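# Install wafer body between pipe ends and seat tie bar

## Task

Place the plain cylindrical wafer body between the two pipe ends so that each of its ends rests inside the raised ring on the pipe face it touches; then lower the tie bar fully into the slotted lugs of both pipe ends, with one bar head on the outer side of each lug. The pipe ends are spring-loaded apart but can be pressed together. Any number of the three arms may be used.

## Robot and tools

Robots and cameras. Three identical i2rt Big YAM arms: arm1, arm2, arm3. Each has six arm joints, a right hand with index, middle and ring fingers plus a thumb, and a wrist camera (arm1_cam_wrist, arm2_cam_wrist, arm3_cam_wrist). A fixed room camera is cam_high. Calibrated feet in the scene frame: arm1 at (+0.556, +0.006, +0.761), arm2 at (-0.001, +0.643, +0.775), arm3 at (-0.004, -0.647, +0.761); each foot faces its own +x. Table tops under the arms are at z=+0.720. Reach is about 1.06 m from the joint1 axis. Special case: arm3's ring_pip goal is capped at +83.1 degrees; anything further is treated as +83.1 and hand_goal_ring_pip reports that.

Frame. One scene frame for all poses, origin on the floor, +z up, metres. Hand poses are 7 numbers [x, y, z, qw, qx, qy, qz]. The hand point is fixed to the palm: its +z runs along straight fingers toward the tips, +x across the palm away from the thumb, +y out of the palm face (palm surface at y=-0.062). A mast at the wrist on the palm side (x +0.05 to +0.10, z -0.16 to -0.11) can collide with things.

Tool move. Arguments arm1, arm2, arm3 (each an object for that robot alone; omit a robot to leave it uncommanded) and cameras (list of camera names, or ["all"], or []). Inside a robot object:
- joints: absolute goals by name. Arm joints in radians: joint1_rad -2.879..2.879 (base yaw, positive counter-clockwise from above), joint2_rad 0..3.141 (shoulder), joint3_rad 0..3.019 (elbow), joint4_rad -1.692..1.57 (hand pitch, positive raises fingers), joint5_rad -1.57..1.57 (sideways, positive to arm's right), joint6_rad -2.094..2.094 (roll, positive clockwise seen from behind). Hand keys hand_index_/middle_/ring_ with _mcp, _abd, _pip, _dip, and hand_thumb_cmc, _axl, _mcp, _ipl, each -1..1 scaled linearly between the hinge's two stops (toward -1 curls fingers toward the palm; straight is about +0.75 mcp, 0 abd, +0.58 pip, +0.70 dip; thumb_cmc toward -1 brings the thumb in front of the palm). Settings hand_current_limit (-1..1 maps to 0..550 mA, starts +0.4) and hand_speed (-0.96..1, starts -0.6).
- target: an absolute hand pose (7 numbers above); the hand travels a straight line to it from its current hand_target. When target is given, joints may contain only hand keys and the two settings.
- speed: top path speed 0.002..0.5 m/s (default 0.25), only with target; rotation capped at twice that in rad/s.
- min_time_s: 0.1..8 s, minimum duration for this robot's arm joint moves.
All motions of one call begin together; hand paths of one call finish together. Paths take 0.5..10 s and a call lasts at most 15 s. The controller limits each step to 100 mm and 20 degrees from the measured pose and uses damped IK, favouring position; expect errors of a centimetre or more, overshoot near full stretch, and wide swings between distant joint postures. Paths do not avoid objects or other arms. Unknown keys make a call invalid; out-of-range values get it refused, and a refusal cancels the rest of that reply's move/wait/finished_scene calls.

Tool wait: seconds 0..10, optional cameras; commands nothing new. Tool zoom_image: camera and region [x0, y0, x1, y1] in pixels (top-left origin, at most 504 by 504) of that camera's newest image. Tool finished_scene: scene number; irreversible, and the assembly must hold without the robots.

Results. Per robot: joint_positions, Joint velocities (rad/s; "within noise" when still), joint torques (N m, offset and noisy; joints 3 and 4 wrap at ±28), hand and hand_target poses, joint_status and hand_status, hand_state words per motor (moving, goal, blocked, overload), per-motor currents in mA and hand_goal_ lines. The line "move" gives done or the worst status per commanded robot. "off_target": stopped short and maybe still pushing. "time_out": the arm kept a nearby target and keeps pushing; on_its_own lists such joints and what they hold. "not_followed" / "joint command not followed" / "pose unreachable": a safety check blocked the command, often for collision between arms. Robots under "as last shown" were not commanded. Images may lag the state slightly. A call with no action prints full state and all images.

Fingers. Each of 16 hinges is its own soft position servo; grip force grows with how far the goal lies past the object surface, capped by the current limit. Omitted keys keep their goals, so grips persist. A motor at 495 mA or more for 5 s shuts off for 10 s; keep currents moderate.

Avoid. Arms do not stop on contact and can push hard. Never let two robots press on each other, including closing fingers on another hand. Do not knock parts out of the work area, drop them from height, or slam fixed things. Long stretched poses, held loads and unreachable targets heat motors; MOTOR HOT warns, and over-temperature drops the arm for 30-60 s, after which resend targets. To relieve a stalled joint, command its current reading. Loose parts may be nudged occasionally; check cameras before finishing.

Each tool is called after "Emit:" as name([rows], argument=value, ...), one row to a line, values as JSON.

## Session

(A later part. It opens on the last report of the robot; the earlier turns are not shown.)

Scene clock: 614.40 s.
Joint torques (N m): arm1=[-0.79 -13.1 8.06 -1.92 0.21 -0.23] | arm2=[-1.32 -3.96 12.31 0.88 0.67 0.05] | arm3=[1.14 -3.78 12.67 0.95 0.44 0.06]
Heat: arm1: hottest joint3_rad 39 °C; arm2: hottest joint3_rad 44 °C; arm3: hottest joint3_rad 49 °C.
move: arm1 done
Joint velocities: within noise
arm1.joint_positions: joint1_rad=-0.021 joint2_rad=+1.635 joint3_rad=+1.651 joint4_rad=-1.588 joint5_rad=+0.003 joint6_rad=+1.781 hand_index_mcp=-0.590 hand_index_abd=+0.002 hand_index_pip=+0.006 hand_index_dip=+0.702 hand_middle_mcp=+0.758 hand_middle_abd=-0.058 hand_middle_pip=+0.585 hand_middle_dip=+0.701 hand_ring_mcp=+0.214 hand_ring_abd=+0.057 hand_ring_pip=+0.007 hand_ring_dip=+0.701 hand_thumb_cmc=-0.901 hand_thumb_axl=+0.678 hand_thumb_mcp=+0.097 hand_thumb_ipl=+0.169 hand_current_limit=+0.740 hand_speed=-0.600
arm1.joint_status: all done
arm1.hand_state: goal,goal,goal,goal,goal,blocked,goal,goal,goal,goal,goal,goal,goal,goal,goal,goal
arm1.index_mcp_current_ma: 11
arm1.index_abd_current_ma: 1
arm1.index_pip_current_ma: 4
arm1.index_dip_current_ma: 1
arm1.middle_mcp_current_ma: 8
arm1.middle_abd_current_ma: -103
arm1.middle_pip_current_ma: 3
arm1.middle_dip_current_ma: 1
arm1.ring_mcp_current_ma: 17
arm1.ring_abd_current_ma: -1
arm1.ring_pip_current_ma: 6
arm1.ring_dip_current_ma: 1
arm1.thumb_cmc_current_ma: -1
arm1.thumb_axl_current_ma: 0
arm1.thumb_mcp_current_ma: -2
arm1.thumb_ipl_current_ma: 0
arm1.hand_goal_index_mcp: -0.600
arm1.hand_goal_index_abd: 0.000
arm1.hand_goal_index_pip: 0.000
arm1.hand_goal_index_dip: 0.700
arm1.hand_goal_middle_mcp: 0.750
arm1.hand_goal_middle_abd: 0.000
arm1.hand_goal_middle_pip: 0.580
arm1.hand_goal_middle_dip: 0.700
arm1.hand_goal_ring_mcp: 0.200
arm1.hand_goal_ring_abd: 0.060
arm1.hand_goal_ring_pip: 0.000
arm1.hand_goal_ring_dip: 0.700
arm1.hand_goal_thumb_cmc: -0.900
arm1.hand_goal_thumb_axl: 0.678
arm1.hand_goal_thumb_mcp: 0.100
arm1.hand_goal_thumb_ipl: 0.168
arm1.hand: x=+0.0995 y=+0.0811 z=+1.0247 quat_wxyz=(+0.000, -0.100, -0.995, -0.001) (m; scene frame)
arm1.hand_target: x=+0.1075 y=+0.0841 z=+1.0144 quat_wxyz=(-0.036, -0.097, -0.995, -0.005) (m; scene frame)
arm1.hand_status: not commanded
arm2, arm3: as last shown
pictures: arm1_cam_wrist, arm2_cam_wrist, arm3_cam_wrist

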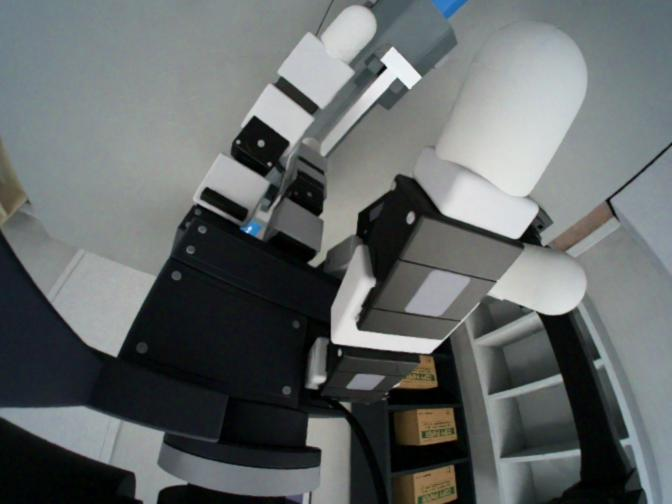

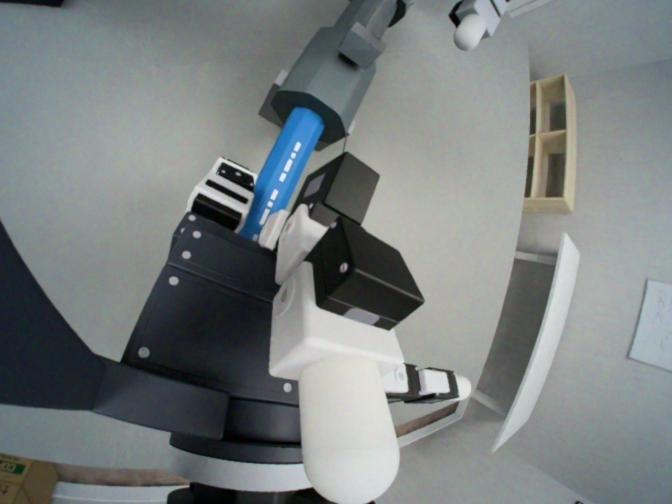

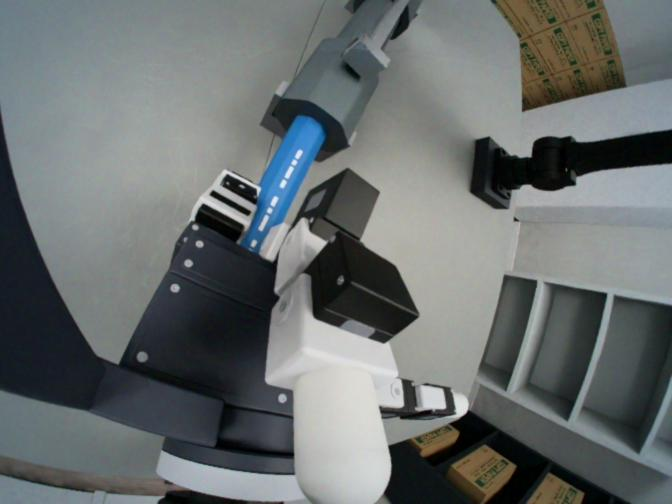

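Emit:
move(arm1={"target": [0.0900, 0.084, 1.09, 0.005, -0.097, -0.995, 0.0], "speed": 0.08})

Emit:
move(arm1={"target": [0.22, 0.0325, 1.10, 0.0, -0.097, -0.995, 0.0], "speed": 0.2}, cameras=["all"])

Emit:
zoom_image(camera="cam_high", region=[400, 240, 500, 300])

Emit:
zoom_image(camera="arm1_cam_wrist", region=[180, 0, 440, 195])

Emit:
zoom_image(camera="arm3_cam_wrist", region=[300, 0, 440, 105])

Emit:
zoom_image(camera="arm2_cam_wrist", region=[300, 0, 440, 105])

Scene clock: 617.33 s.
Joint torques (N m): arm1=[-0.56 -15.03 11.89 -0.46 0.31 -0.22] | arm2=[-1.32 -3.9 12.31 0.88 0.67 0.05] | arm3=[1.32 -3.84 12.4 1.05 0.42 0.05]
Heat: arm1: hottest joint3_rad 40 °C; arm2: hottest joint3_rad 44 °C; arm3: hottest joint3_rad 50 °C.
move: arm1 off_target
Joint velocities: within noise
arm1.joint_positions: joint1_rad=-0.021 joint2_rad=+1.635 joint3_rad=+1.785 joint4_rad=-1.696 joint5_rad=+0.009 joint6_rad=+1.780 hand_index_mcp=-0.590 hand_index_abd=+0.002 hand_index_pip=+0.006 hand_index_dip=+0.702 hand_middle_mcp=+0.751 hand_middle_abd=-0.003 hand_middle_pip=+0.582 hand_middle_dip=+0.702 hand_ring_mcp=+0.214 hand_ring_abd=+0.057 hand_ring_pip=+0.007 hand_ring_dip=+0.701 hand_thumb_cmc=-0.901 hand_thumb_axl=+0.678 hand_thumb_mcp=+0.097 hand_thumb_ipl=+0.169 hand_current_limit=+0.740 hand_speed=-0.600
arm1.joint_status: not commanded
arm1.hand_state: goal,goal,goal,goal,goal,goal,goal,goal,goal,goal,goal,goal,goal,goal,goal,goal
arm1.index_mcp_current_ma: 11
arm1.index_abd_current_ma: 1
arm1.index_pip_current_ma: 4
arm1.index_dip_current_ma: 1
arm1.middle_mcp_current_ma: 0
arm1.middle_abd_current_ma: -1
arm1.middle_pip_current_ma: 1
arm1.middle_dip_current_ma: 1
arm1.ring_mcp_current_ma: 17
arm1.ring_abd_current_ma: -1
arm1.ring_pip_current_ma: 6
arm1.ring_dip_current_ma: 1
arm1.thumb_cmc_current_ma: -1
arm1.thumb_axl_current_ma: 0
arm1.thumb_mcp_current_ma: -2
arm1.thumb_ipl_current_ma: 0
arm1.hand_goal_index_mcp: -0.600
arm1.hand_goal_index_abd: 0.000
arm1.hand_goal_index_pip: 0.000
arm1.hand_goal_index_dip: 0.700
arm1.hand_goal_middle_mcp: 0.750
arm1.hand_goal_middle_abd: 0.000
arm1.hand_goal_middle_pip: 0.580
arm1.hand_goal_middle_dip: 0.700
arm1.hand_goal_ring_mcp: 0.200
arm1.hand_goal_ring_abd: 0.060
arm1.hand_goal_ring_pip: 0.000
arm1.hand_goal_ring_dip: 0.700
arm1.hand_goal_thumb_cmc: -0.900
arm1.hand_goal_thumb_axl: 0.678
arm1.hand_goal_thumb_mcp: 0.100
arm1.hand_goal_thumb_ipl: 0.168
arm1.hand: x=+0.0972 y=+0.0822 z=+1.0753 quat_wxyz=(+0.013, -0.100, -0.995, -0.003) (m; scene frame)
arm1.hand_target: x=+0.0907 y=+0.0839 z=+1.0894 quat_wxyz=(+0.028, -0.096, -0.995, -0.002) (m; scene frame)
arm1.hand_status: off_target (0.016 m and 1.0 deg from the pose sent, 0.066 m and 0.7 deg at the start; a joint's target at an end of its range on 26 of 45 steps)
arm2, arm3: as last shown
pictures: none

Scene clock: 618.77 s.
Joint torques (N m): arm1=[-0.09 -10.11 8.12 -0.17 0.29 0.05] | arm2=[-1.26 -3.9 12.3 0.88 0.67 0.05] | arm3=[1.49 -3.55 12.46 1.09 0.46 0.03]
Heat: arm1: hottest joint3_rad 40 °C; arm2: hottest joint3_rad 44 °C; arm3: hottest joint3_rad 50 °C.
move: arm1 off_target
Joint velocities: within noise
arm1.joint_positions: joint1_rad=+0.113 joint2_rad=+1.309 joint3_rad=+1.506 joint4_rad=-1.701 joint5_rad=+0.011 joint6_rad=+1.899 hand_index_mcp=-0.590 hand_index_abd=+0.002 hand_index_pip=+0.006 hand_index_dip=+0.702 hand_middle_mcp=+0.751 hand_middle_abd=-0.002 hand_middle_pip=+0.582 hand_middle_dip=+0.702 hand_ring_mcp=+0.214 hand_ring_abd=+0.057 hand_ring_pip=+0.007 hand_ring_dip=+0.701 hand_thumb_cmc=-0.901 hand_thumb_axl=+0.678 hand_thumb_mcp=+0.097 hand_thumb_ipl=+0.169 hand_current_limit=+0.740 hand_speed=-0.600
arm1.joint_status: not commanded
arm1.hand_state: goal,goal,goal,goal,goal,goal,goal,goal,goal,goal,goal,goal,goal,goal,goal,goal
arm1.index_mcp_current_ma: 11
arm1.index_abd_current_ma: 1
arm1.index_pip_current_ma: 4
arm1.index_dip_current_ma: 1
arm1.middle_mcp_current_ma: 0
arm1.middle_abd_current_ma: -1
arm1.middle_pip_current_ma: 1
arm1.middle_dip_current_ma: 1
arm1.ring_mcp_current_ma: 17
arm1.ring_abd_current_ma: -1
arm1.ring_pip_current_ma: 6
arm1.ring_dip_current_ma: 1
arm1.thumb_cmc_current_ma: 0
arm1.thumb_axl_current_ma: 0
arm1.thumb_mcp_current_ma: -2
arm1.thumb_ipl_current_ma: 0
arm1.hand_goal_index_mcp: -0.600
arm1.hand_goal_index_abd: 0.000
arm1.hand_goal_index_pip: 0.000
arm1.hand_goal_index_dip: 0.700
arm1.hand_goal_middle_mcp: 0.750
arm1.hand_goal_middle_abd: 0.000
arm1.hand_goal_middle_pip: 0.580
arm1.hand_goal_middle_dip: 0.700
arm1.hand_goal_ring_mcp: 0.200
arm1.hand_goal_ring_abd: 0.060
arm1.hand_goal_ring_pip: 0.000
arm1.hand_goal_ring_dip: 0.700
arm1.hand_goal_thumb_cmc: -0.900
arm1.hand_goal_thumb_axl: 0.678
arm1.hand_goal_thumb_mcp: 0.100
arm1.hand_goal_thumb_ipl: 0.168
arm1.hand: x=+0.2168 y=+0.0336 z=+1.1010 quat_wxyz=(+0.034, -0.092, -0.995, +0.002) (m; scene frame)
arm1.hand_target: x=+0.2199 y=+0.0325 z=+1.0992 quat_wxyz=(+0.028, -0.097, -0.995, +0.001) (m; scene frame)
arm1.hand_status: off_target (0.004 m and 4.0 deg from the pose sent, 0.135 m and 1.6 deg at the start; a joint's target at an end of its range on 40 of 43 steps)
arm2, arm3: as last shown
pictures: arm1_cam_wrist, arm2_cam_wrist, arm3_cam_wrist, cam_high

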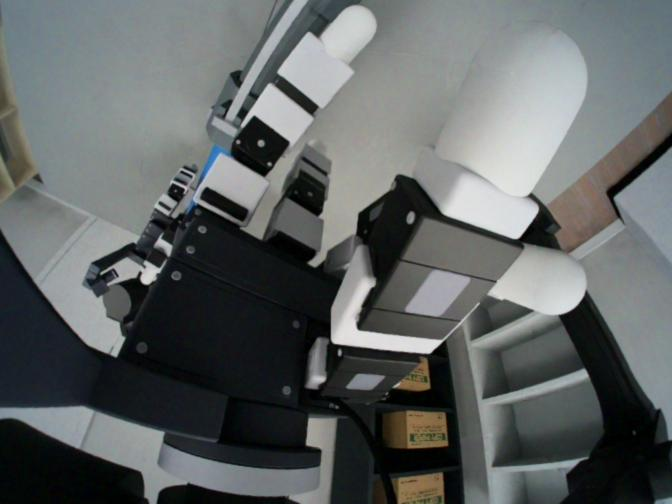

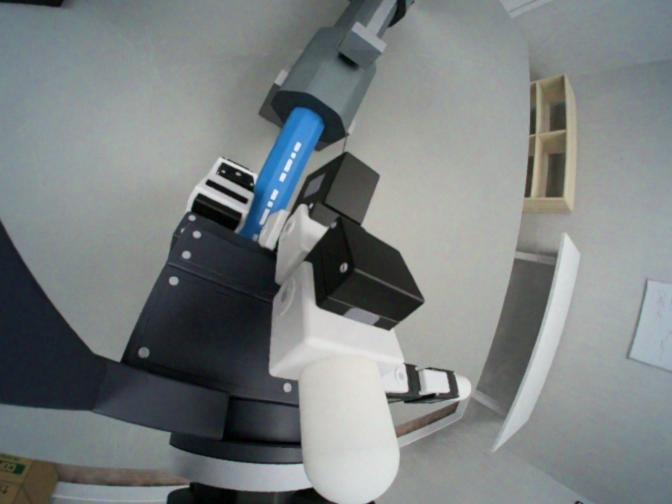

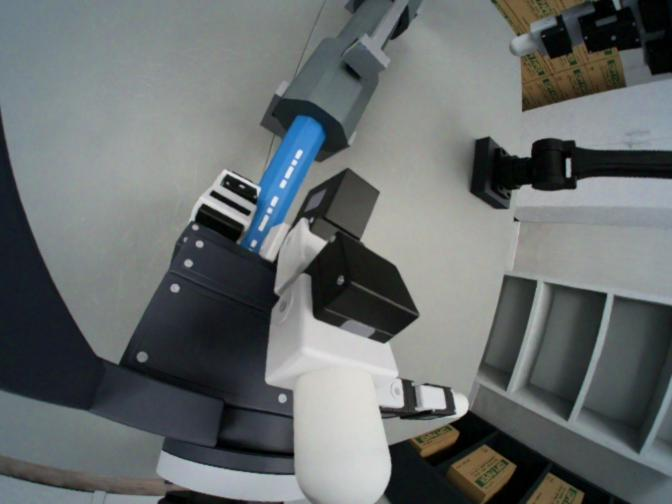

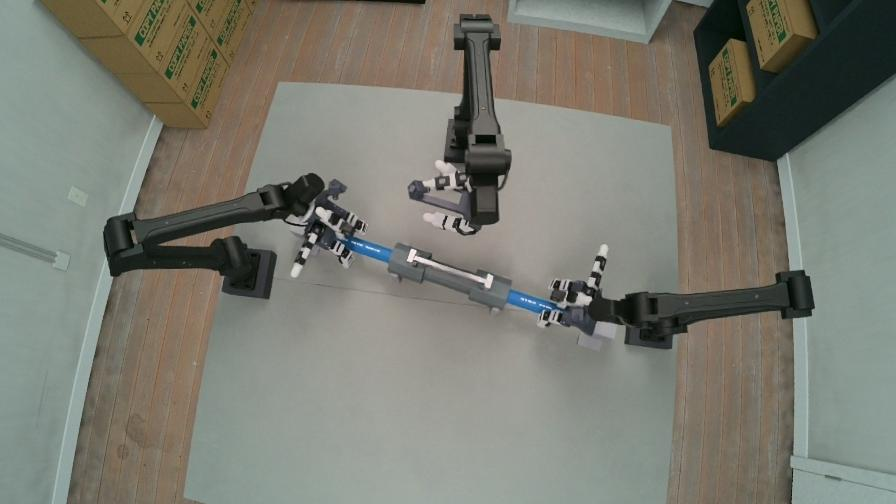

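Scaled by 5.040 from the camera's 896x504 image, which has a finer 1280x720 frame.

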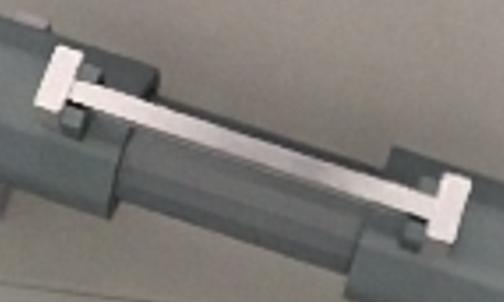

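Scaled by 1.938 from the camera's 672x504 image, which has a finer 960x720 frame.

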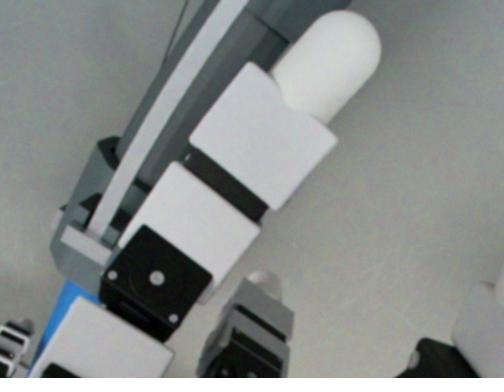

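Scaled by 3.600 from the camera's 672x504 image, which has a finer 960x720 frame.

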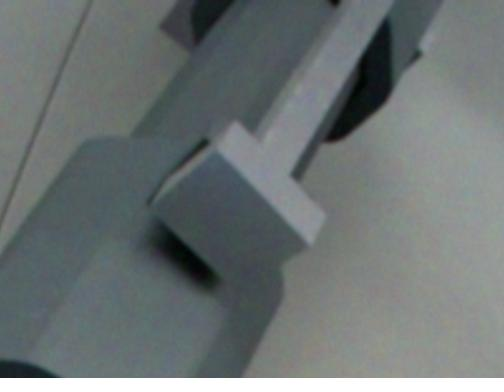

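Scaled by 3.600 from the camera's 672x504 image, which has a finer 960x720 frame.

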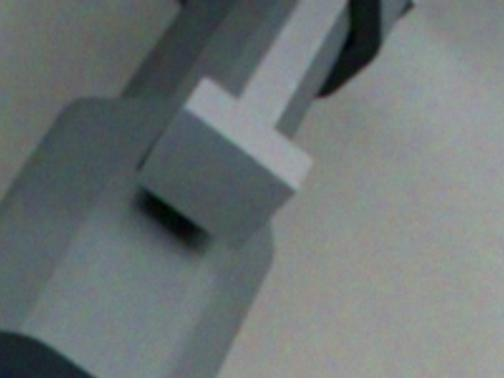

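Emit:
zoom_image(camera="cam_high", region=[400, 240, 430, 270])

Emit:
zoom_image(camera="cam_high", region=[470, 265, 500, 295])

Emit:
zoom_image(camera="arm1_cam_wrist", region=[200, 60, 290, 160])

Emit:
zoom_image(camera="arm2_cam_wrist", region=[325, 0, 405, 80])

Emit:
zoom_image(camera="arm3_cam_wrist", region=[325, 0, 405, 80])

Scaled by 16.800 from the camera's 896x504 image, which has a finer 1280x720 frame.

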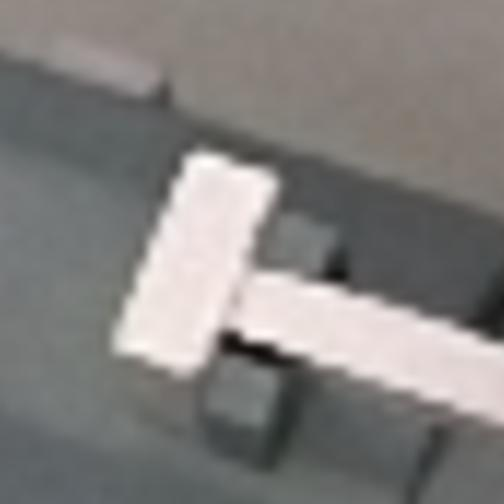

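Scaled by 16.800 from the camera's 896x504 image, which has a finer 1280x720 frame.

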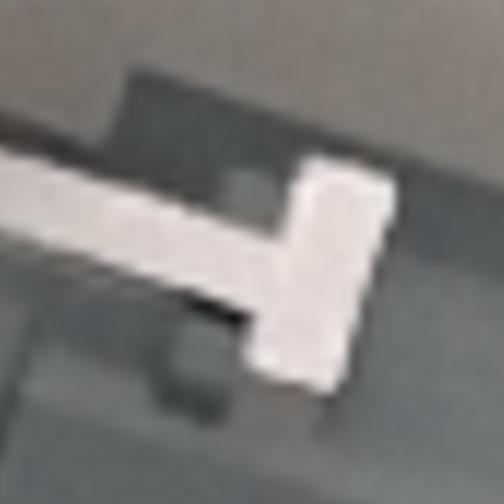

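Scaled by 5.040 from the camera's 672x504 image, which has a finer 960x720 frame.

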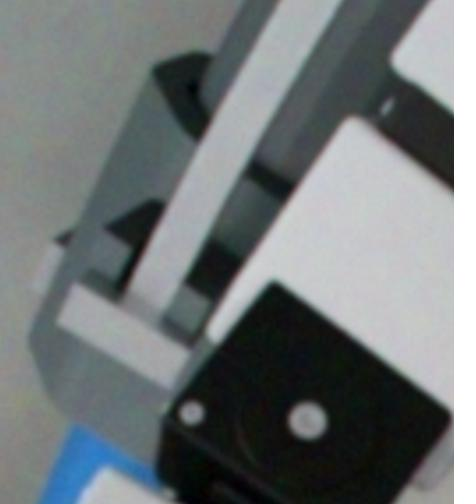

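Scaled by 6.300 from the camera's 672x504 image, which has a finer 960x720 frame.

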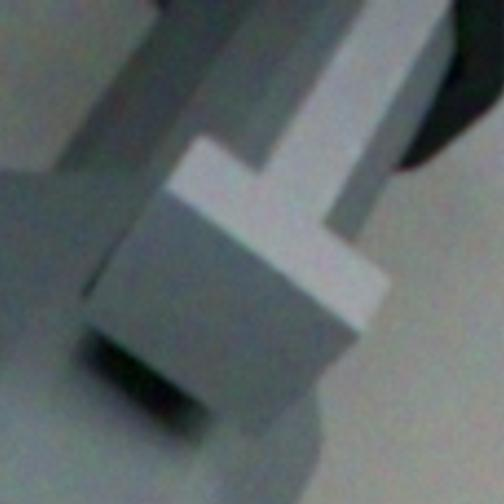

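Scaled by 6.300 from the camera's 672x504 image, which has a finer 960x720 frame.

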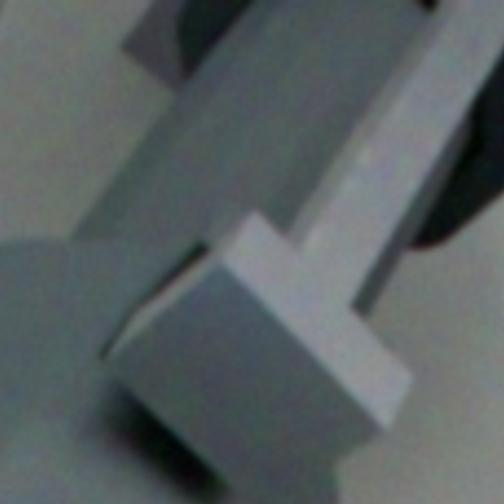

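Emit:
move(arm1={"target": [0.1079, 0.0825, 1.09, 0.005, -0.097, -0.995, 0.0], "speed": 0.2, "joints": {"hand_middle_abd": 0.06, "hand_ring_mcp": 0.75, "hand_ring_pip": 0.58, "hand_ring_abd": 0.06, "hand_speed": -0.5}})

Emit:
move(arm1={"target": [0.1079, 0.0825, 1.05, 0.005, -0.097, -0.995, 0.0], "speed": 0.1}, cameras=["all"])

Emit:
zoom_image(camera="arm1_cam_wrist", region=[220, 0, 440, 165])

Emit:
zoom_image(camera="arm1_cam_wrist", region=[330, 10, 430, 110])

Scene clock: 626.03 s.
Joint torques (N m): arm1=[-0.67 -13.27 12 -0.24 0.19 -0.26] | arm2=[-1.32 -3.9 12.31 0.88 0.67 0.04] | arm3=[0.97 -2.9 12.67 1.42 0.4 0.07]
Heat: arm1: hottest joint3_rad 40 °C; arm2: hottest joint3_rad 43 °C; arm3: hottest joint3_rad 50 °C.
move: arm1 off_target
Joint velocities: within noise
arm1.joint_positions: joint1_rad=-0.018 joint2_rad=+1.581 joint3_rad=+1.731 joint4_rad=-1.701 joint5_rad=+0.008 joint6_rad=+1.787 hand_index_mcp=-0.590 hand_index_abd=+0.002 hand_index_pip=+0.006 hand_index_dip=+0.702 hand_middle_mcp=+0.751 hand_middle_abd=+0.058 hand_middle_pip=+0.582 hand_middle_dip=+0.702 hand_ring_mcp=+0.746 hand_ring_abd=+0.057 hand_ring_pip=+0.577 hand_ring_dip=+0.701 hand_thumb_cmc=-0.901 hand_thumb_axl=+0.678 hand_thumb_mcp=+0.097 hand_thumb_ipl=+0.169 hand_current_limit=+0.740 hand_speed=-0.500
arm1.joint_status: all done
arm1.hand_state: goal,goal,goal,goal,goal,goal,goal,goal,goal,goal,goal,goal,goal,goal,goal,goal
arm1.index_mcp_current_ma: 11
arm1.index_abd_current_ma: 1
arm1.index_pip_current_ma: 4
arm1.index_dip_current_ma: 1
arm1.middle_mcp_current_ma: 0
arm1.middle_abd_current_ma: -1
arm1.middle_pip_current_ma: 1
arm1.middle_dip_current_ma: 1
arm1.ring_mcp_current_ma: -2
arm1.ring_abd_current_ma: -1
arm1.ring_pip_current_ma: -2
arm1.ring_dip_current_ma: 1
arm1.thumb_cmc_current_ma: 0
arm1.thumb_axl_current_ma: 0
arm1.thumb_mcp_current_ma: -2
arm1.thumb_ipl_current_ma: 0
arm1.hand_goal_index_mcp: -0.600
arm1.hand_goal_index_abd: 0.000
arm1.hand_goal_index_pip: 0.000
arm1.hand_goal_index_dip: 0.700
arm1.hand_goal_middle_mcp: 0.750
arm1.hand_goal_middle_abd: 0.060
arm1.hand_goal_middle_pip: 0.580
arm1.hand_goal_middle_dip: 0.700
arm1.hand_goal_ring_mcp: 0.750
arm1.hand_goal_ring_abd: 0.060
arm1.hand_goal_ring_pip: 0.580
arm1.hand_goal_ring_dip: 0.700
arm1.hand_goal_thumb_cmc: -0.900
arm1.hand_goal_thumb_axl: 0.678
arm1.hand_goal_thumb_mcp: 0.100
arm1.hand_goal_thumb_ipl: 0.168
arm1.hand: x=+0.1191 y=+0.0804 z=+1.0797 quat_wxyz=(+0.011, -0.101, -0.995, -0.003) (m; scene frame)
arm1.hand_target: x=+0.1085 y=+0.0824 z=+1.0895 quat_wxyz=(+0.023, -0.096, -0.995, -0.002) (m; scene frame)
arm1.hand_status: off_target (0.015 m and 0.9 deg from the pose sent, 0.120 m and 3.4 deg at the start; a joint's target at an end of its range on 27 of 38 steps)
arm2, arm3: as last shown
pictures: none

Scene clock: 627.03 s.
Joint torques (N m): arm1=[-0.85 -12.86 8.38 0.64 0.11 -0.25] | arm2=[-1.26 -3.96 12.31 0.9 0.67 0.05] | arm3=[1.73 -3.25 12.42 0.98 0.43 0.1]
Heat: arm1: hottest joint3_rad 40 °C; arm2: hottest joint3_rad 43 °C; arm3: hottest joint3_rad 51 °C.
move: arm1 off_target
Joint velocities: within noise
arm1.joint_positions: joint1_rad=-0.018 joint2_rad=+1.584 joint3_rad=+1.685 joint4_rad=-1.651 joint5_rad=+0.003 joint6_rad=+1.785 hand_index_mcp=-0.590 hand_index_abd=+0.002 hand_index_pip=+0.006 hand_index_dip=+0.702 hand_middle_mcp=+0.751 hand_middle_abd=+0.058 hand_middle_pip=+0.582 hand_middle_dip=+0.702 hand_ring_mcp=+0.746 hand_ring_abd=+0.057 hand_ring_pip=+0.577 hand_ring_dip=+0.701 hand_thumb_cmc=-0.901 hand_thumb_axl=+0.678 hand_thumb_mcp=+0.097 hand_thumb_ipl=+0.169 hand_current_limit=+0.740 hand_speed=-0.500
arm1.joint_status: not commanded
arm1.hand_state: goal,goal,goal,goal,goal,goal,goal,goal,goal,goal,goal,goal,goal,goal,goal,goal
arm1.index_mcp_current_ma: 11
arm1.index_abd_current_ma: 1
arm1.index_pip_current_ma: 4
arm1.index_dip_current_ma: 1
arm1.middle_mcp_current_ma: 0
arm1.middle_abd_current_ma: -1
arm1.middle_pip_current_ma: 1
arm1.middle_dip_current_ma: 1
arm1.ring_mcp_current_ma: -2
arm1.ring_abd_current_ma: -1
arm1.ring_pip_current_ma: -2
arm1.ring_dip_current_ma: 1
arm1.thumb_cmc_current_ma: 0
arm1.thumb_axl_current_ma: 0
arm1.thumb_mcp_current_ma: -2
arm1.thumb_ipl_current_ma: 0
arm1.hand_goal_index_mcp: -0.600
arm1.hand_goal_index_abd: 0.000
arm1.hand_goal_index_pip: 0.000
arm1.hand_goal_index_dip: 0.700
arm1.hand_goal_middle_mcp: 0.750
arm1.hand_goal_middle_abd: 0.060
arm1.hand_goal_middle_pip: 0.580
arm1.hand_goal_middle_dip: 0.700
arm1.hand_goal_ring_mcp: 0.750
arm1.hand_goal_ring_abd: 0.060
arm1.hand_goal_ring_pip: 0.580
arm1.hand_goal_ring_dip: 0.700
arm1.hand_goal_thumb_cmc: -0.900
arm1.hand_goal_thumb_axl: 0.678
arm1.hand_goal_thumb_mcp: 0.100
arm1.hand_goal_thumb_ipl: 0.168
arm1.hand: x=+0.1152 y=+0.0794 z=+1.0606 quat_wxyz=(+0.011, -0.100, -0.995, +0.000) (m; scene frame)
arm1.hand_target: x=+0.1083 y=+0.0824 z=+1.0501 quat_wxyz=(+0.005, -0.097, -0.995, +0.000) (m; scene frame)
arm1.hand_status: off_target (0.013 m and 0.8 deg from the pose sent, 0.032 m and 0.9 deg at the start)
arm2, arm3: as last shown
pictures: arm1_cam_wrist, arm2_cam_wrist, arm3_cam_wrist, cam_high

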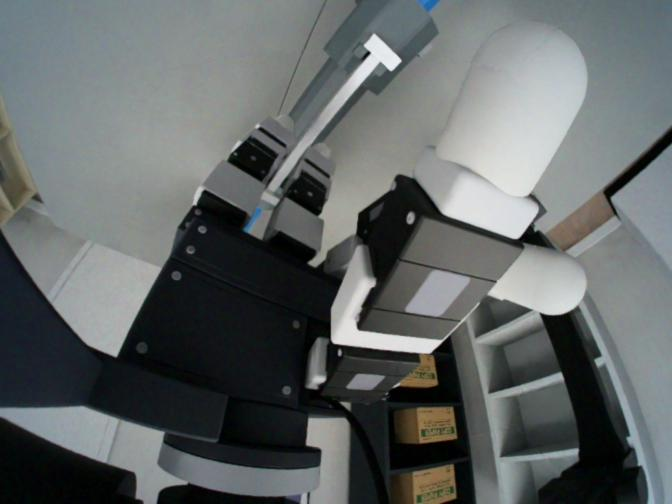

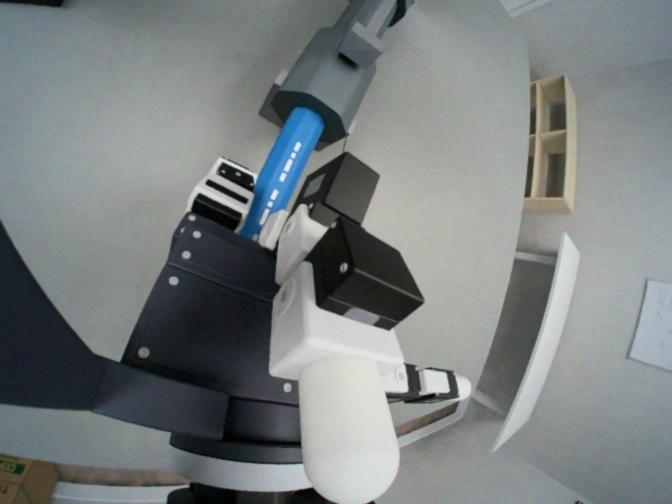

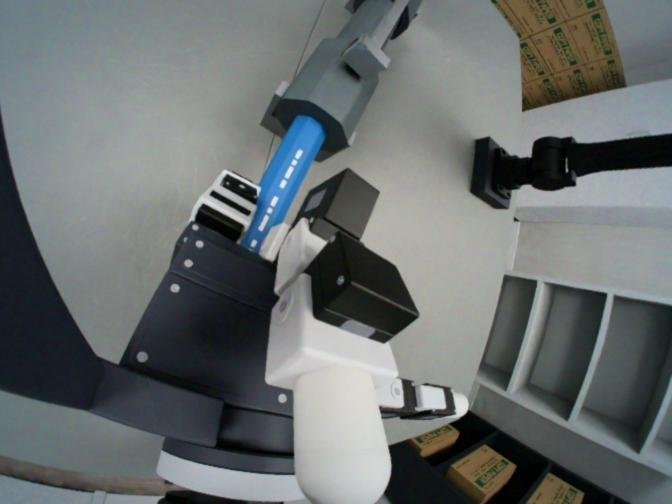

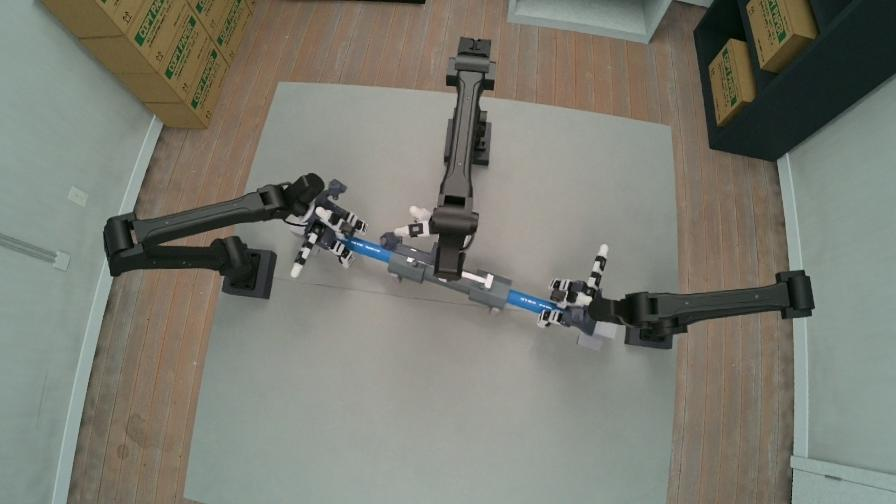

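Scaled by 2.291 from the camera's 672x504 image, which has a finer 960x720 frame.

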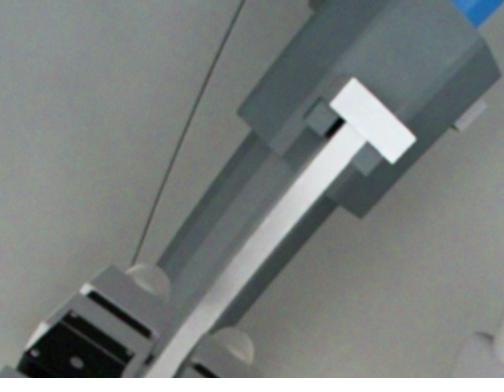

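Scaled by 5.040 from the camera's 672x504 image, which has a finer 960x720 frame.

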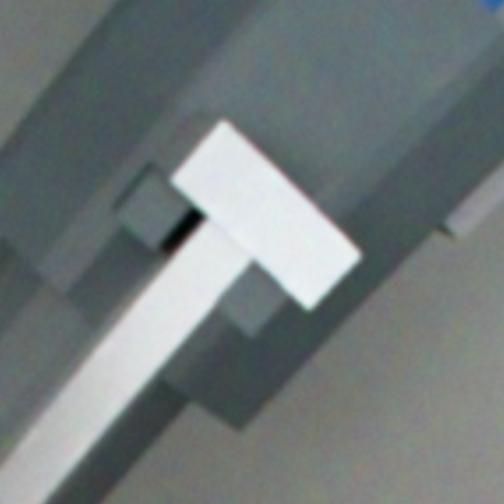

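Emit:
move(arm1={"target": [0.1115, 0.0825, 1.012, -0.008, -0.097, -0.995, 0.0], "speed": 0.05}, cameras=["all"])

Emit:
zoom_image(camera="arm1_cam_wrist", region=[220, 0, 440, 165])

Emit:
zoom_image(camera="arm2_cam_wrist", region=[325, 0, 525, 80])

Scene clock: 631.33 s.
Joint torques (N m): arm1=[-0.67 -12.04 8.25 0.55 0.1 -0.24] | arm2=[-1.26 -3.96 12.31 0.9 0.67 0.04] | arm3=[1.08 -2.73 12.23 1.09 0.46 0.07]
Heat: arm1: hottest joint3_rad 40 °C; arm2: hottest joint3_rad 43 °C; arm3: hottest joint3_rad 51 °C.
move: arm1 off_target
Joint velocities: within noise
arm1.joint_positions: joint1_rad=-0.018 joint2_rad=+1.585 joint3_rad=+1.591 joint4_rad=-1.576 joint5_rad=+0.000 joint6_rad=+1.785 hand_index_mcp=-0.590 hand_index_abd=+0.002 hand_index_pip=+0.006 hand_index_dip=+0.702 hand_middle_mcp=+0.751 hand_middle_abd=+0.058 hand_middle_pip=+0.582 hand_middle_dip=+0.702 hand_ring_mcp=+0.746 hand_ring_abd=+0.057 hand_ring_pip=+0.577 hand_ring_dip=+0.701 hand_thumb_cmc=-0.901 hand_thumb_axl=+0.678 hand_thumb_mcp=+0.097 hand_thumb_ipl=+0.169 hand_current_limit=+0.740 hand_speed=-0.500
arm1.joint_status: not commanded
arm1.hand_state: goal,goal,goal,goal,goal,goal,goal,goal,goal,goal,goal,goal,goal,goal,goal,goal
arm1.index_mcp_current_ma: 11
arm1.index_abd_current_ma: 1
arm1.index_pip_current_ma: 4
arm1.index_dip_current_ma: 1
arm1.middle_mcp_current_ma: 0
arm1.middle_abd_current_ma: -1
arm1.middle_pip_current_ma: 1
arm1.middle_dip_current_ma: 1
arm1.ring_mcp_current_ma: -2
arm1.ring_abd_current_ma: -1
arm1.ring_pip_current_ma: -2
arm1.ring_dip_current_ma: 1
arm1.thumb_cmc_current_ma: 0
arm1.thumb_axl_current_ma: 0
arm1.thumb_mcp_current_ma: -2
arm1.thumb_ipl_current_ma: 0
arm1.hand_goal_index_mcp: -0.600
arm1.hand_goal_index_abd: 0.000
arm1.hand_goal_index_pip: 0.000
arm1.hand_goal_index_dip: 0.700
arm1.hand_goal_middle_mcp: 0.750
arm1.hand_goal_middle_abd: 0.060
arm1.hand_goal_middle_pip: 0.580
arm1.hand_goal_middle_dip: 0.700
arm1.hand_goal_ring_mcp: 0.750
arm1.hand_goal_ring_abd: 0.060
arm1.hand_goal_ring_pip: 0.580
arm1.hand_goal_ring_dip: 0.700
arm1.hand_goal_thumb_cmc: -0.900
arm1.hand_goal_thumb_axl: 0.678
arm1.hand_goal_thumb_mcp: 0.100
arm1.hand_goal_thumb_ipl: 0.168
arm1.hand: x=+0.1178 y=+0.0790 z=+1.0248 quat_wxyz=(+0.001, -0.100, -0.995, +0.000) (m; scene frame)
arm1.hand_target: x=+0.1119 y=+0.0824 z=+1.0120 quat_wxyz=(-0.008, -0.097, -0.995, +0.000) (m; scene frame)
arm1.hand_status: off_target (0.015 m and 1.1 deg from the pose sent, 0.049 m and 2.2 deg at the start)
arm2.joint_positions: joint1_rad=+0.592 joint2_rad=+1.063 joint3_rad=+0.567 joint4_rad=-0.455 joint5_rad=+0.612 joint6_rad=+0.623 hand_index_mcp=+1.000 hand_index_abd=+0.169 hand_index_pip=+0.997 hand_index_dip=+0.997 hand_middle_mcp=-0.998 hand_middle_abd=+0.001 hand_middle_pip=+0.001 hand_middle_dip=+0.696 hand_ring_mcp=+1.000 hand_ring_abd=-0.167 hand_ring_pip=+0.997 hand_ring_dip=+0.997 hand_thumb_cmc=+0.721 hand_thumb_axl=+0.677 hand_thumb_mcp=+0.224 hand_thumb_ipl=+0.168 hand_current_limit=+0.400 hand_speed=-0.600
arm2.joint_status: not commanded
arm2.hand_state: goal,goal,goal,goal,goal,goal,goal,goal,goal,goal,goal,goal,goal,goal,goal,goal
arm2.index_mcp_current_ma: 1
arm2.index_abd_current_ma: -4
arm2.index_pip_current_ma: -10
arm2.index_dip_current_ma: -10
arm2.middle_mcp_current_ma: 7
arm2.middle_abd_current_ma: 2
arm2.middle_pip_current_ma: 4
arm2.middle_dip_current_ma: 0
arm2.ring_mcp_current_ma: 1
arm2.ring_abd_current_ma: 9
arm2.ring_pip_current_ma: -8
arm2.ring_dip_current_ma: -9
arm2.thumb_cmc_current_ma: 24
arm2.thumb_axl_current_ma: -2
arm2.thumb_mcp_current_ma: -7
arm2.thumb_ipl_current_ma: -1
arm2.hand_goal_index_mcp: 1.000
arm2.hand_goal_index_abd: 0.170
arm2.hand_goal_index_pip: 1.000
arm2.hand_goal_index_dip: 1.000
arm2.hand_goal_middle_mcp: -1.000
arm2.hand_goal_middle_abd: 0.000
arm2.hand_goal_middle_pip: 0.000
arm2.hand_goal_middle_dip: 0.696
arm2.hand_goal_ring_mcp: 1.000
arm2.hand_goal_ring_abd: -0.170
arm2.hand_goal_ring_pip: 1.000
arm2.hand_goal_ring_dip: 1.000
arm2.hand_goal_thumb_cmc: 0.714
arm2.hand_goal_thumb_axl: 0.678
arm2.hand_goal_thumb_mcp: 0.226
arm2.hand_goal_thumb_ipl: 0.168
arm2.hand: x=+0.0938 y=+0.2436 z=+0.9788 quat_wxyz=(+0.406, +0.907, -0.093, -0.061) (m; scene frame)
arm2.hand_target: x=+0.1023 y=+0.2367 z=+1.0000 quat_wxyz=(+0.420, +0.901, -0.099, -0.046) (m; scene frame)
arm2.hand_status: not commanded
arm3.joint_positions: joint1_rad=+0.176 joint2_rad=+0.831 joint3_rad=+0.455 joint4_rad=-0.406 joint5_rad=+0.274 joint6_rad=+0.239 hand_index_mcp=+1.000 hand_index_abd=+0.169 hand_index_pip=+0.997 hand_index_dip=+0.997 hand_middle_mcp=-0.997 hand_middle_abd=+0.001 hand_middle_pip=+0.002 hand_middle_dip=+0.696 hand_ring_mcp=+1.000 hand_ring_abd=-0.169 hand_ring_pip=+0.997 hand_ring_dip=+0.997 hand_thumb_cmc=+0.721 hand_thumb_axl=+0.677 hand_thumb_mcp=+0.224 hand_thumb_ipl=+0.168 hand_current_limit=+0.400 hand_speed=-0.600
arm3.joint_status: not commanded
arm3.hand_state: goal,goal,goal,goal,goal,goal,goal,goal,goal,goal,goal,goal,goal,goal,goal,goal
arm3.index_mcp_current_ma: 0
arm3.index_abd_current_ma: 0
arm3.index_pip_current_ma: 0
arm3.index_dip_current_ma: 0
arm3.middle_mcp_current_ma: 0
arm3.middle_abd_current_ma: 0
arm3.middle_pip_current_ma: 0
arm3.middle_dip_current_ma: 0
arm3.ring_mcp_current_ma: 0
arm3.ring_abd_current_ma: 0
arm3.ring_pip_current_ma: 0
arm3.ring_dip_current_ma: 0
arm3.thumb_cmc_current_ma: 2
arm3.thumb_axl_current_ma: 0
arm3.thumb_mcp_current_ma: 0
arm3.thumb_ipl_current_ma: 0
arm3.hand_goal_index_mcp: 1.000
arm3.hand_goal_index_abd: 0.170
arm3.hand_goal_index_pip: 1.000
arm3.hand_goal_index_dip: 1.000
arm3.hand_goal_middle_mcp: -1.000
arm3.hand_goal_middle_abd: 0.000
arm3.hand_goal_middle_pip: 0.000
arm3.hand_goal_middle_dip: 0.696
arm3.hand_goal_ring_mcp: 1.000
arm3.hand_goal_ring_abd: -0.170
arm3.hand_goal_ring_pip: 1.000
arm3.hand_goal_ring_dip: 1.000
arm3.hand_goal_thumb_cmc: 0.714
arm3.hand_goal_thumb_axl: 0.678
arm3.hand_goal_thumb_mcp: 0.226
arm3.hand_goal_thumb_ipl: 0.168
arm3.hand: x=+0.0301 y=-0.2499 z=+0.9726 quat_wxyz=(+0.055, +0.099, +0.909, +0.400) (m; scene frame)
arm3.hand_target: x=+0.0232 y=-0.2403 z=+0.9999 quat_wxyz=(+0.046, +0.099, +0.901, +0.420) (m; scene frame)
arm3.hand_status: not commanded
pictures: arm1_cam_wrist, arm2_cam_wrist, arm3_cam_wrist, cam_high

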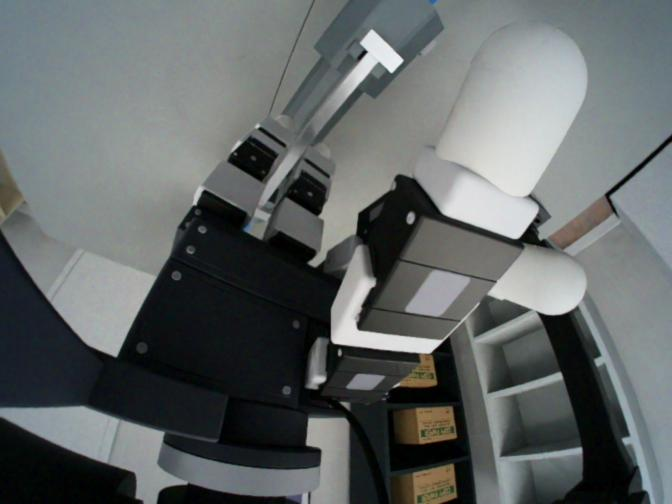

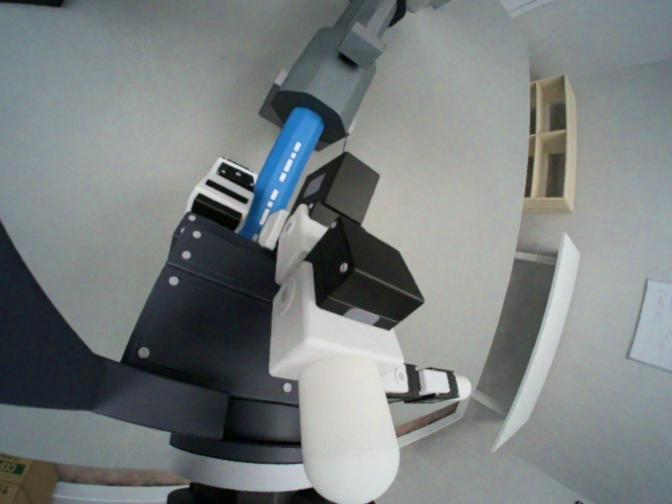

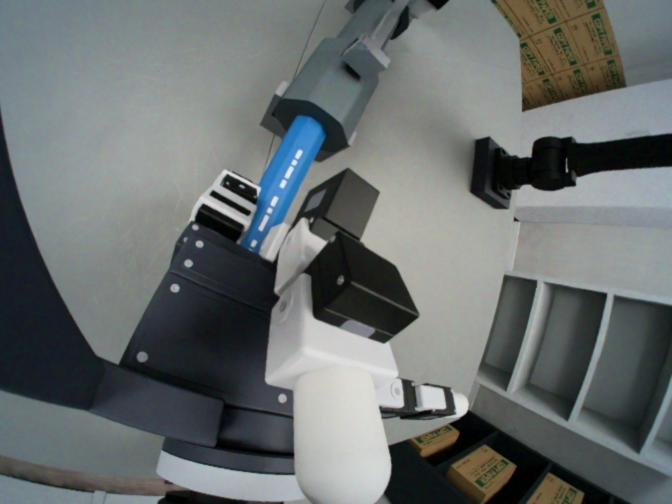

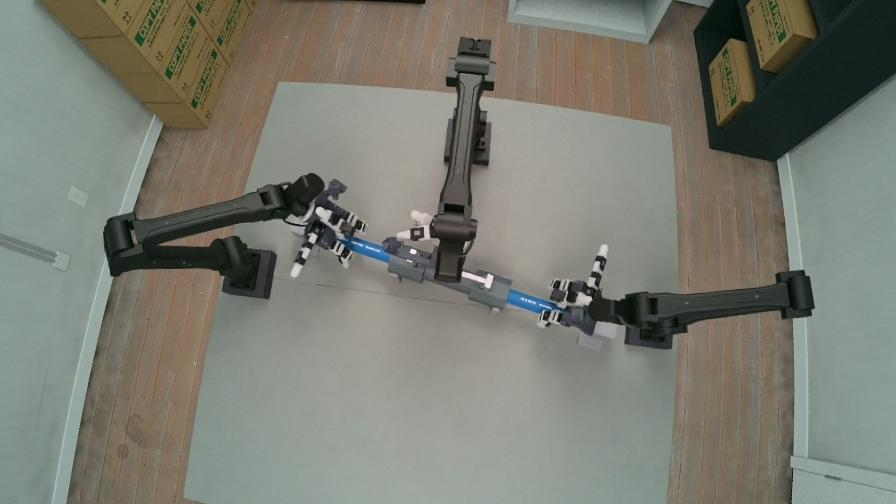

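Scaled by 2.291 from the camera's 672x504 image, which has a finer 960x720 frame.

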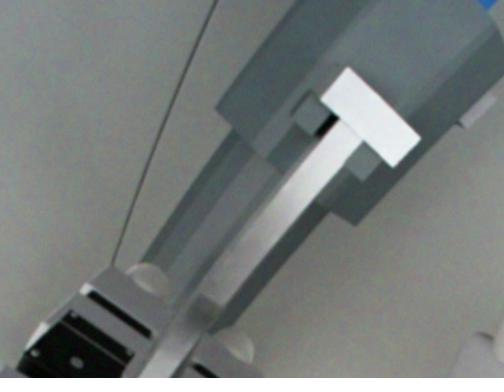

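Scaled by 2.520 from the camera's 672x504 image, which has a finer 960x720 frame.

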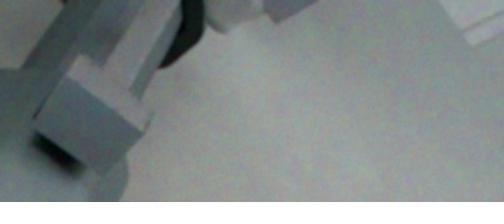

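Emit:
move(arm1={"target": [0.1135, 0.0825, 1.000, -0.010, -0.097, -0.995, 0.0], "speed": 0.03}, cameras=["arm1_cam_wrist"])

Emit:
zoom_image(camera="arm1_cam_wrist", region=[220, 0, 440, 165])

Scene clock: 632.93 s.
Joint torques (N m): arm1=[-0.91 -12.57 8.14 0.54 0.1 -0.25] | arm2=[-1.32 -3.9 12.31 0.88 0.68 0.05] | arm3=[1.49 -3.6 12.4 0.98 0.47 0.1]
Heat: arm1: hottest joint3_rad 40 °C; arm2: hottest joint3_rad 42 °C; arm3: hottest joint3_rad 51 °C.
move: arm1 off_target
Joint velocities: within noise
arm1.joint_positions: joint1_rad=-0.018 joint2_rad=+1.585 joint3_rad=+1.558 joint4_rad=-1.548 joint5_rad=+0.000 joint6_rad=+1.785 hand_index_mcp=-0.590 hand_index_abd=+0.002 hand_index_pip=+0.006 hand_index_dip=+0.702 hand_middle_mcp=+0.751 hand_middle_abd=+0.058 hand_middle_pip=+0.582 hand_middle_dip=+0.702 hand_ring_mcp=+0.746 hand_ring_abd=+0.057 hand_ring_pip=+0.577 hand_ring_dip=+0.701 hand_thumb_cmc=-0.901 hand_thumb_axl=+0.678 hand_thumb_mcp=+0.097 hand_thumb_ipl=+0.169 hand_current_limit=+0.740 hand_speed=-0.500
arm1.joint_status: not commanded
arm1.hand_state: goal,goal,goal,goal,goal,goal,goal,goal,goal,goal,goal,goal,goal,goal,goal,goal
arm1.index_mcp_current_ma: 11
arm1.index_abd_current_ma: 1
arm1.index_pip_current_ma: 4
arm1.index_dip_current_ma: 1
arm1.middle_mcp_current_ma: 0
arm1.middle_abd_current_ma: -1
arm1.middle_pip_current_ma: 1
arm1.middle_dip_current_ma: 1
arm1.ring_mcp_current_ma: -2
arm1.ring_abd_current_ma: -1
arm1.ring_pip_current_ma: -2
arm1.ring_dip_current_ma: 1
arm1.thumb_cmc_current_ma: 0
arm1.thumb_axl_current_ma: 0
arm1.thumb_mcp_current_ma: -2
arm1.thumb_ipl_current_ma: 0
arm1.hand_goal_index_mcp: -0.600
arm1.hand_goal_index_abd: 0.000
arm1.hand_goal_index_pip: 0.000
arm1.hand_goal_index_dip: 0.700
arm1.hand_goal_middle_mcp: 0.750
arm1.hand_goal_middle_abd: 0.060
arm1.hand_goal_middle_pip: 0.580
arm1.hand_goal_middle_dip: 0.700
arm1.hand_goal_ring_mcp: 0.750
arm1.hand_goal_ring_abd: 0.060
arm1.hand_goal_ring_pip: 0.580
arm1.hand_goal_ring_dip: 0.700
arm1.hand_goal_thumb_cmc: -0.900
arm1.hand_goal_thumb_axl: 0.678
arm1.hand_goal_thumb_mcp: 0.100
arm1.hand_goal_thumb_ipl: 0.168
arm1.hand: x=+0.1189 y=+0.0790 z=+1.0125 quat_wxyz=(-0.001, -0.100, -0.995, +0.000) (m; scene frame)
arm1.hand_target: x=+0.1139 y=+0.0824 z=+1.0001 quat_wxyz=(-0.010, -0.097, -0.995, +0.000) (m; scene frame)
arm1.hand_status: off_target (0.014 m and 1.1 deg from the pose sent, 0.025 m and 1.3 deg at the start)
arm2, arm3: as last shown
pictures: arm1_cam_wrist

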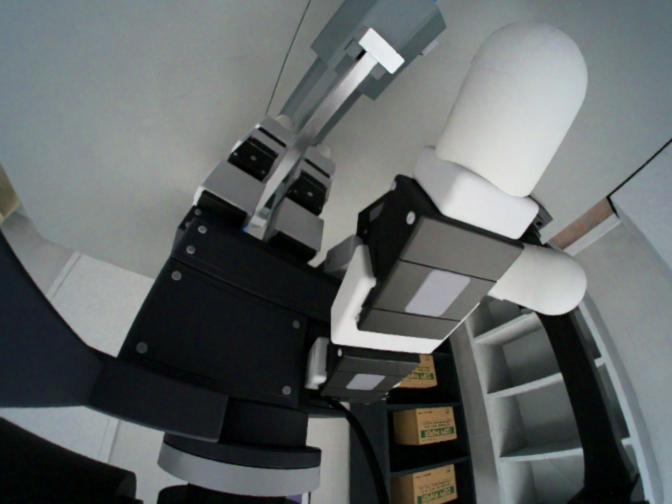

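Scaled by 2.291 from the camera's 672x504 image, which has a finer 960x720 frame.

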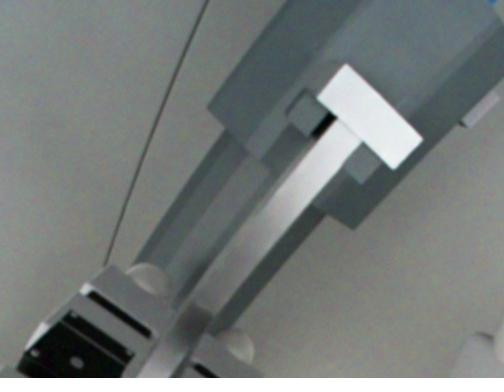

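Emit:
move(arm1={"joints": {"hand_middle_abd": -0.24, "hand_ring_abd": 0.37, "hand_speed": -0.85}}, cameras=["arm1_cam_wrist", "cam_high"])

Emit:
zoom_image(camera="arm1_cam_wrist", region=[220, 0, 440, 165])

Emit:
zoom_image(camera="cam_high", region=[460, 265, 500, 295])

Scene clock: 634.33 s.
Joint torques (N m): arm1=[-0.97 -12.63 8.16 0.53 0.12 -0.24] | arm2=[-1.2 -3.96 12.31 0.88 0.67 0.05] | arm3=[1.08 -3.84 12.4 1.11 0.44 0.09]
Heat: arm1: hottest joint3_rad 40 °C; arm2: hottest joint3_rad 42 °C; arm3: hottest joint3_rad 51 °C.
move: arm1 off_target
Joint velocities: within noise
arm1.joint_positions: joint1_rad=-0.018 joint2_rad=+1.585 joint3_rad=+1.558 joint4_rad=-1.548 joint5_rad=-0.001 joint6_rad=+1.784 hand_index_mcp=-0.590 hand_index_abd=+0.002 hand_index_pip=+0.006 hand_index_dip=+0.702 hand_middle_mcp=+0.751 hand_middle_abd=-0.013 hand_middle_pip=+0.582 hand_middle_dip=+0.702 hand_ring_mcp=+0.746 hand_ring_abd=+0.136 hand_ring_pip=+0.577 hand_ring_dip=+0.701 hand_thumb_cmc=-0.901 hand_thumb_axl=+0.678 hand_thumb_mcp=+0.097 hand_thumb_ipl=+0.169 hand_current_limit=+0.740 hand_speed=-0.850
arm1.joint_status: hand_middle_abd off_target (ended at -0.013, target -0.240); hand_ring_abd off_target (ended at +0.136, target +0.370); the others done
arm1.hand_state: goal,goal,goal,goal,goal,blocked,goal,goal,goal,blocked,goal,goal,goal,goal,goal,goal
arm1.index_mcp_current_ma: 11
arm1.index_abd_current_ma: 1
arm1.index_pip_current_ma: 4
arm1.index_dip_current_ma: 1
arm1.middle_mcp_current_ma: 0
arm1.middle_abd_current_ma: 479
arm1.middle_pip_current_ma: 1
arm1.middle_dip_current_ma: 1
arm1.ring_mcp_current_ma: -2
arm1.ring_abd_current_ma: -478
arm1.ring_pip_current_ma: -2
arm1.ring_dip_current_ma: 1
arm1.thumb_cmc_current_ma: 0
arm1.thumb_axl_current_ma: 0
arm1.thumb_mcp_current_ma: -2
arm1.thumb_ipl_current_ma: 0
arm1.hand_goal_index_mcp: -0.600
arm1.hand_goal_index_abd: 0.000
arm1.hand_goal_index_pip: 0.000
arm1.hand_goal_index_dip: 0.700
arm1.hand_goal_middle_mcp: 0.750
arm1.hand_goal_middle_abd: -0.240
arm1.hand_goal_middle_pip: 0.580
arm1.hand_goal_middle_dip: 0.700
arm1.hand_goal_ring_mcp: 0.750
arm1.hand_goal_ring_abd: 0.370
arm1.hand_goal_ring_pip: 0.580
arm1.hand_goal_ring_dip: 0.700
arm1.hand_goal_thumb_cmc: -0.900
arm1.hand_goal_thumb_axl: 0.678
arm1.hand_goal_thumb_mcp: 0.100
arm1.hand_goal_thumb_ipl: 0.168
arm1.hand: x=+0.1190 y=+0.0789 z=+1.0123 quat_wxyz=(-0.001, -0.100, -0.995, +0.000) (m; scene frame)
arm1.hand_target: x=+0.1138 y=+0.0824 z=+1.0000 quat_wxyz=(-0.010, -0.097, -0.995, +0.000) (m; scene frame)
arm1.hand_status: not commanded
arm2, arm3: as last shown
pictures: arm1_cam_wrist, cam_high

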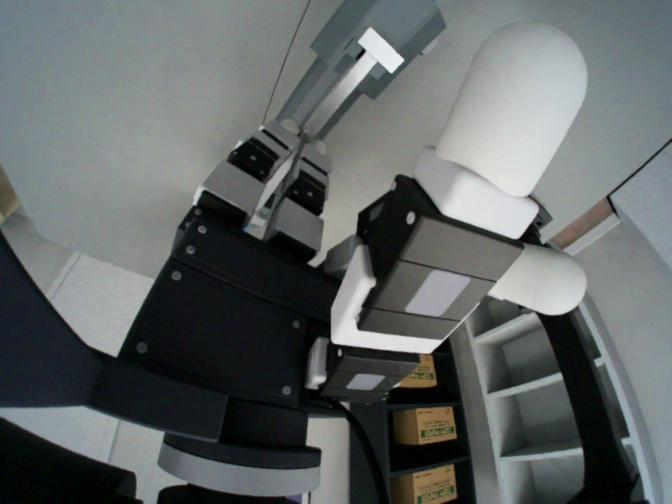

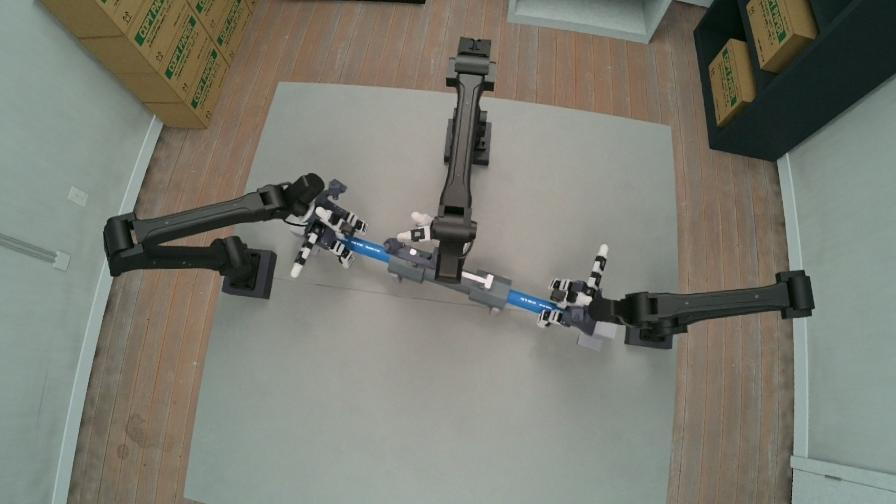

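Scaled by 2.291 from the camera's 672x504 image, which has a finer 960x720 frame.

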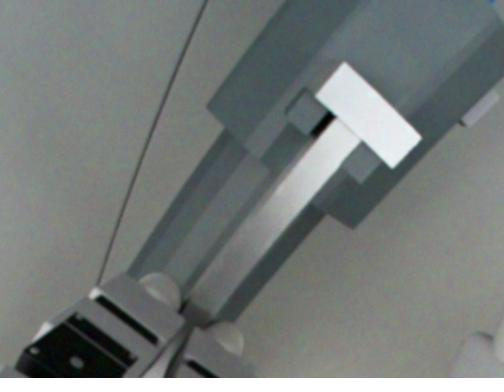

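Scaled by 12.600 from the camera's 896x504 image, which has a finer 1280x720 frame.

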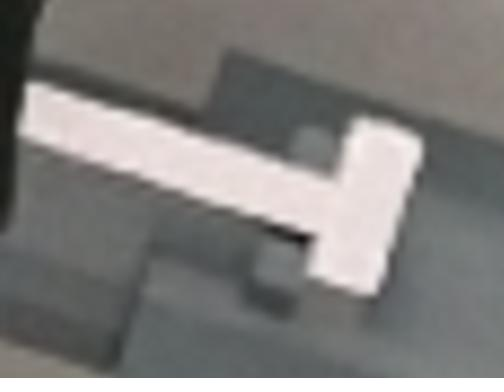

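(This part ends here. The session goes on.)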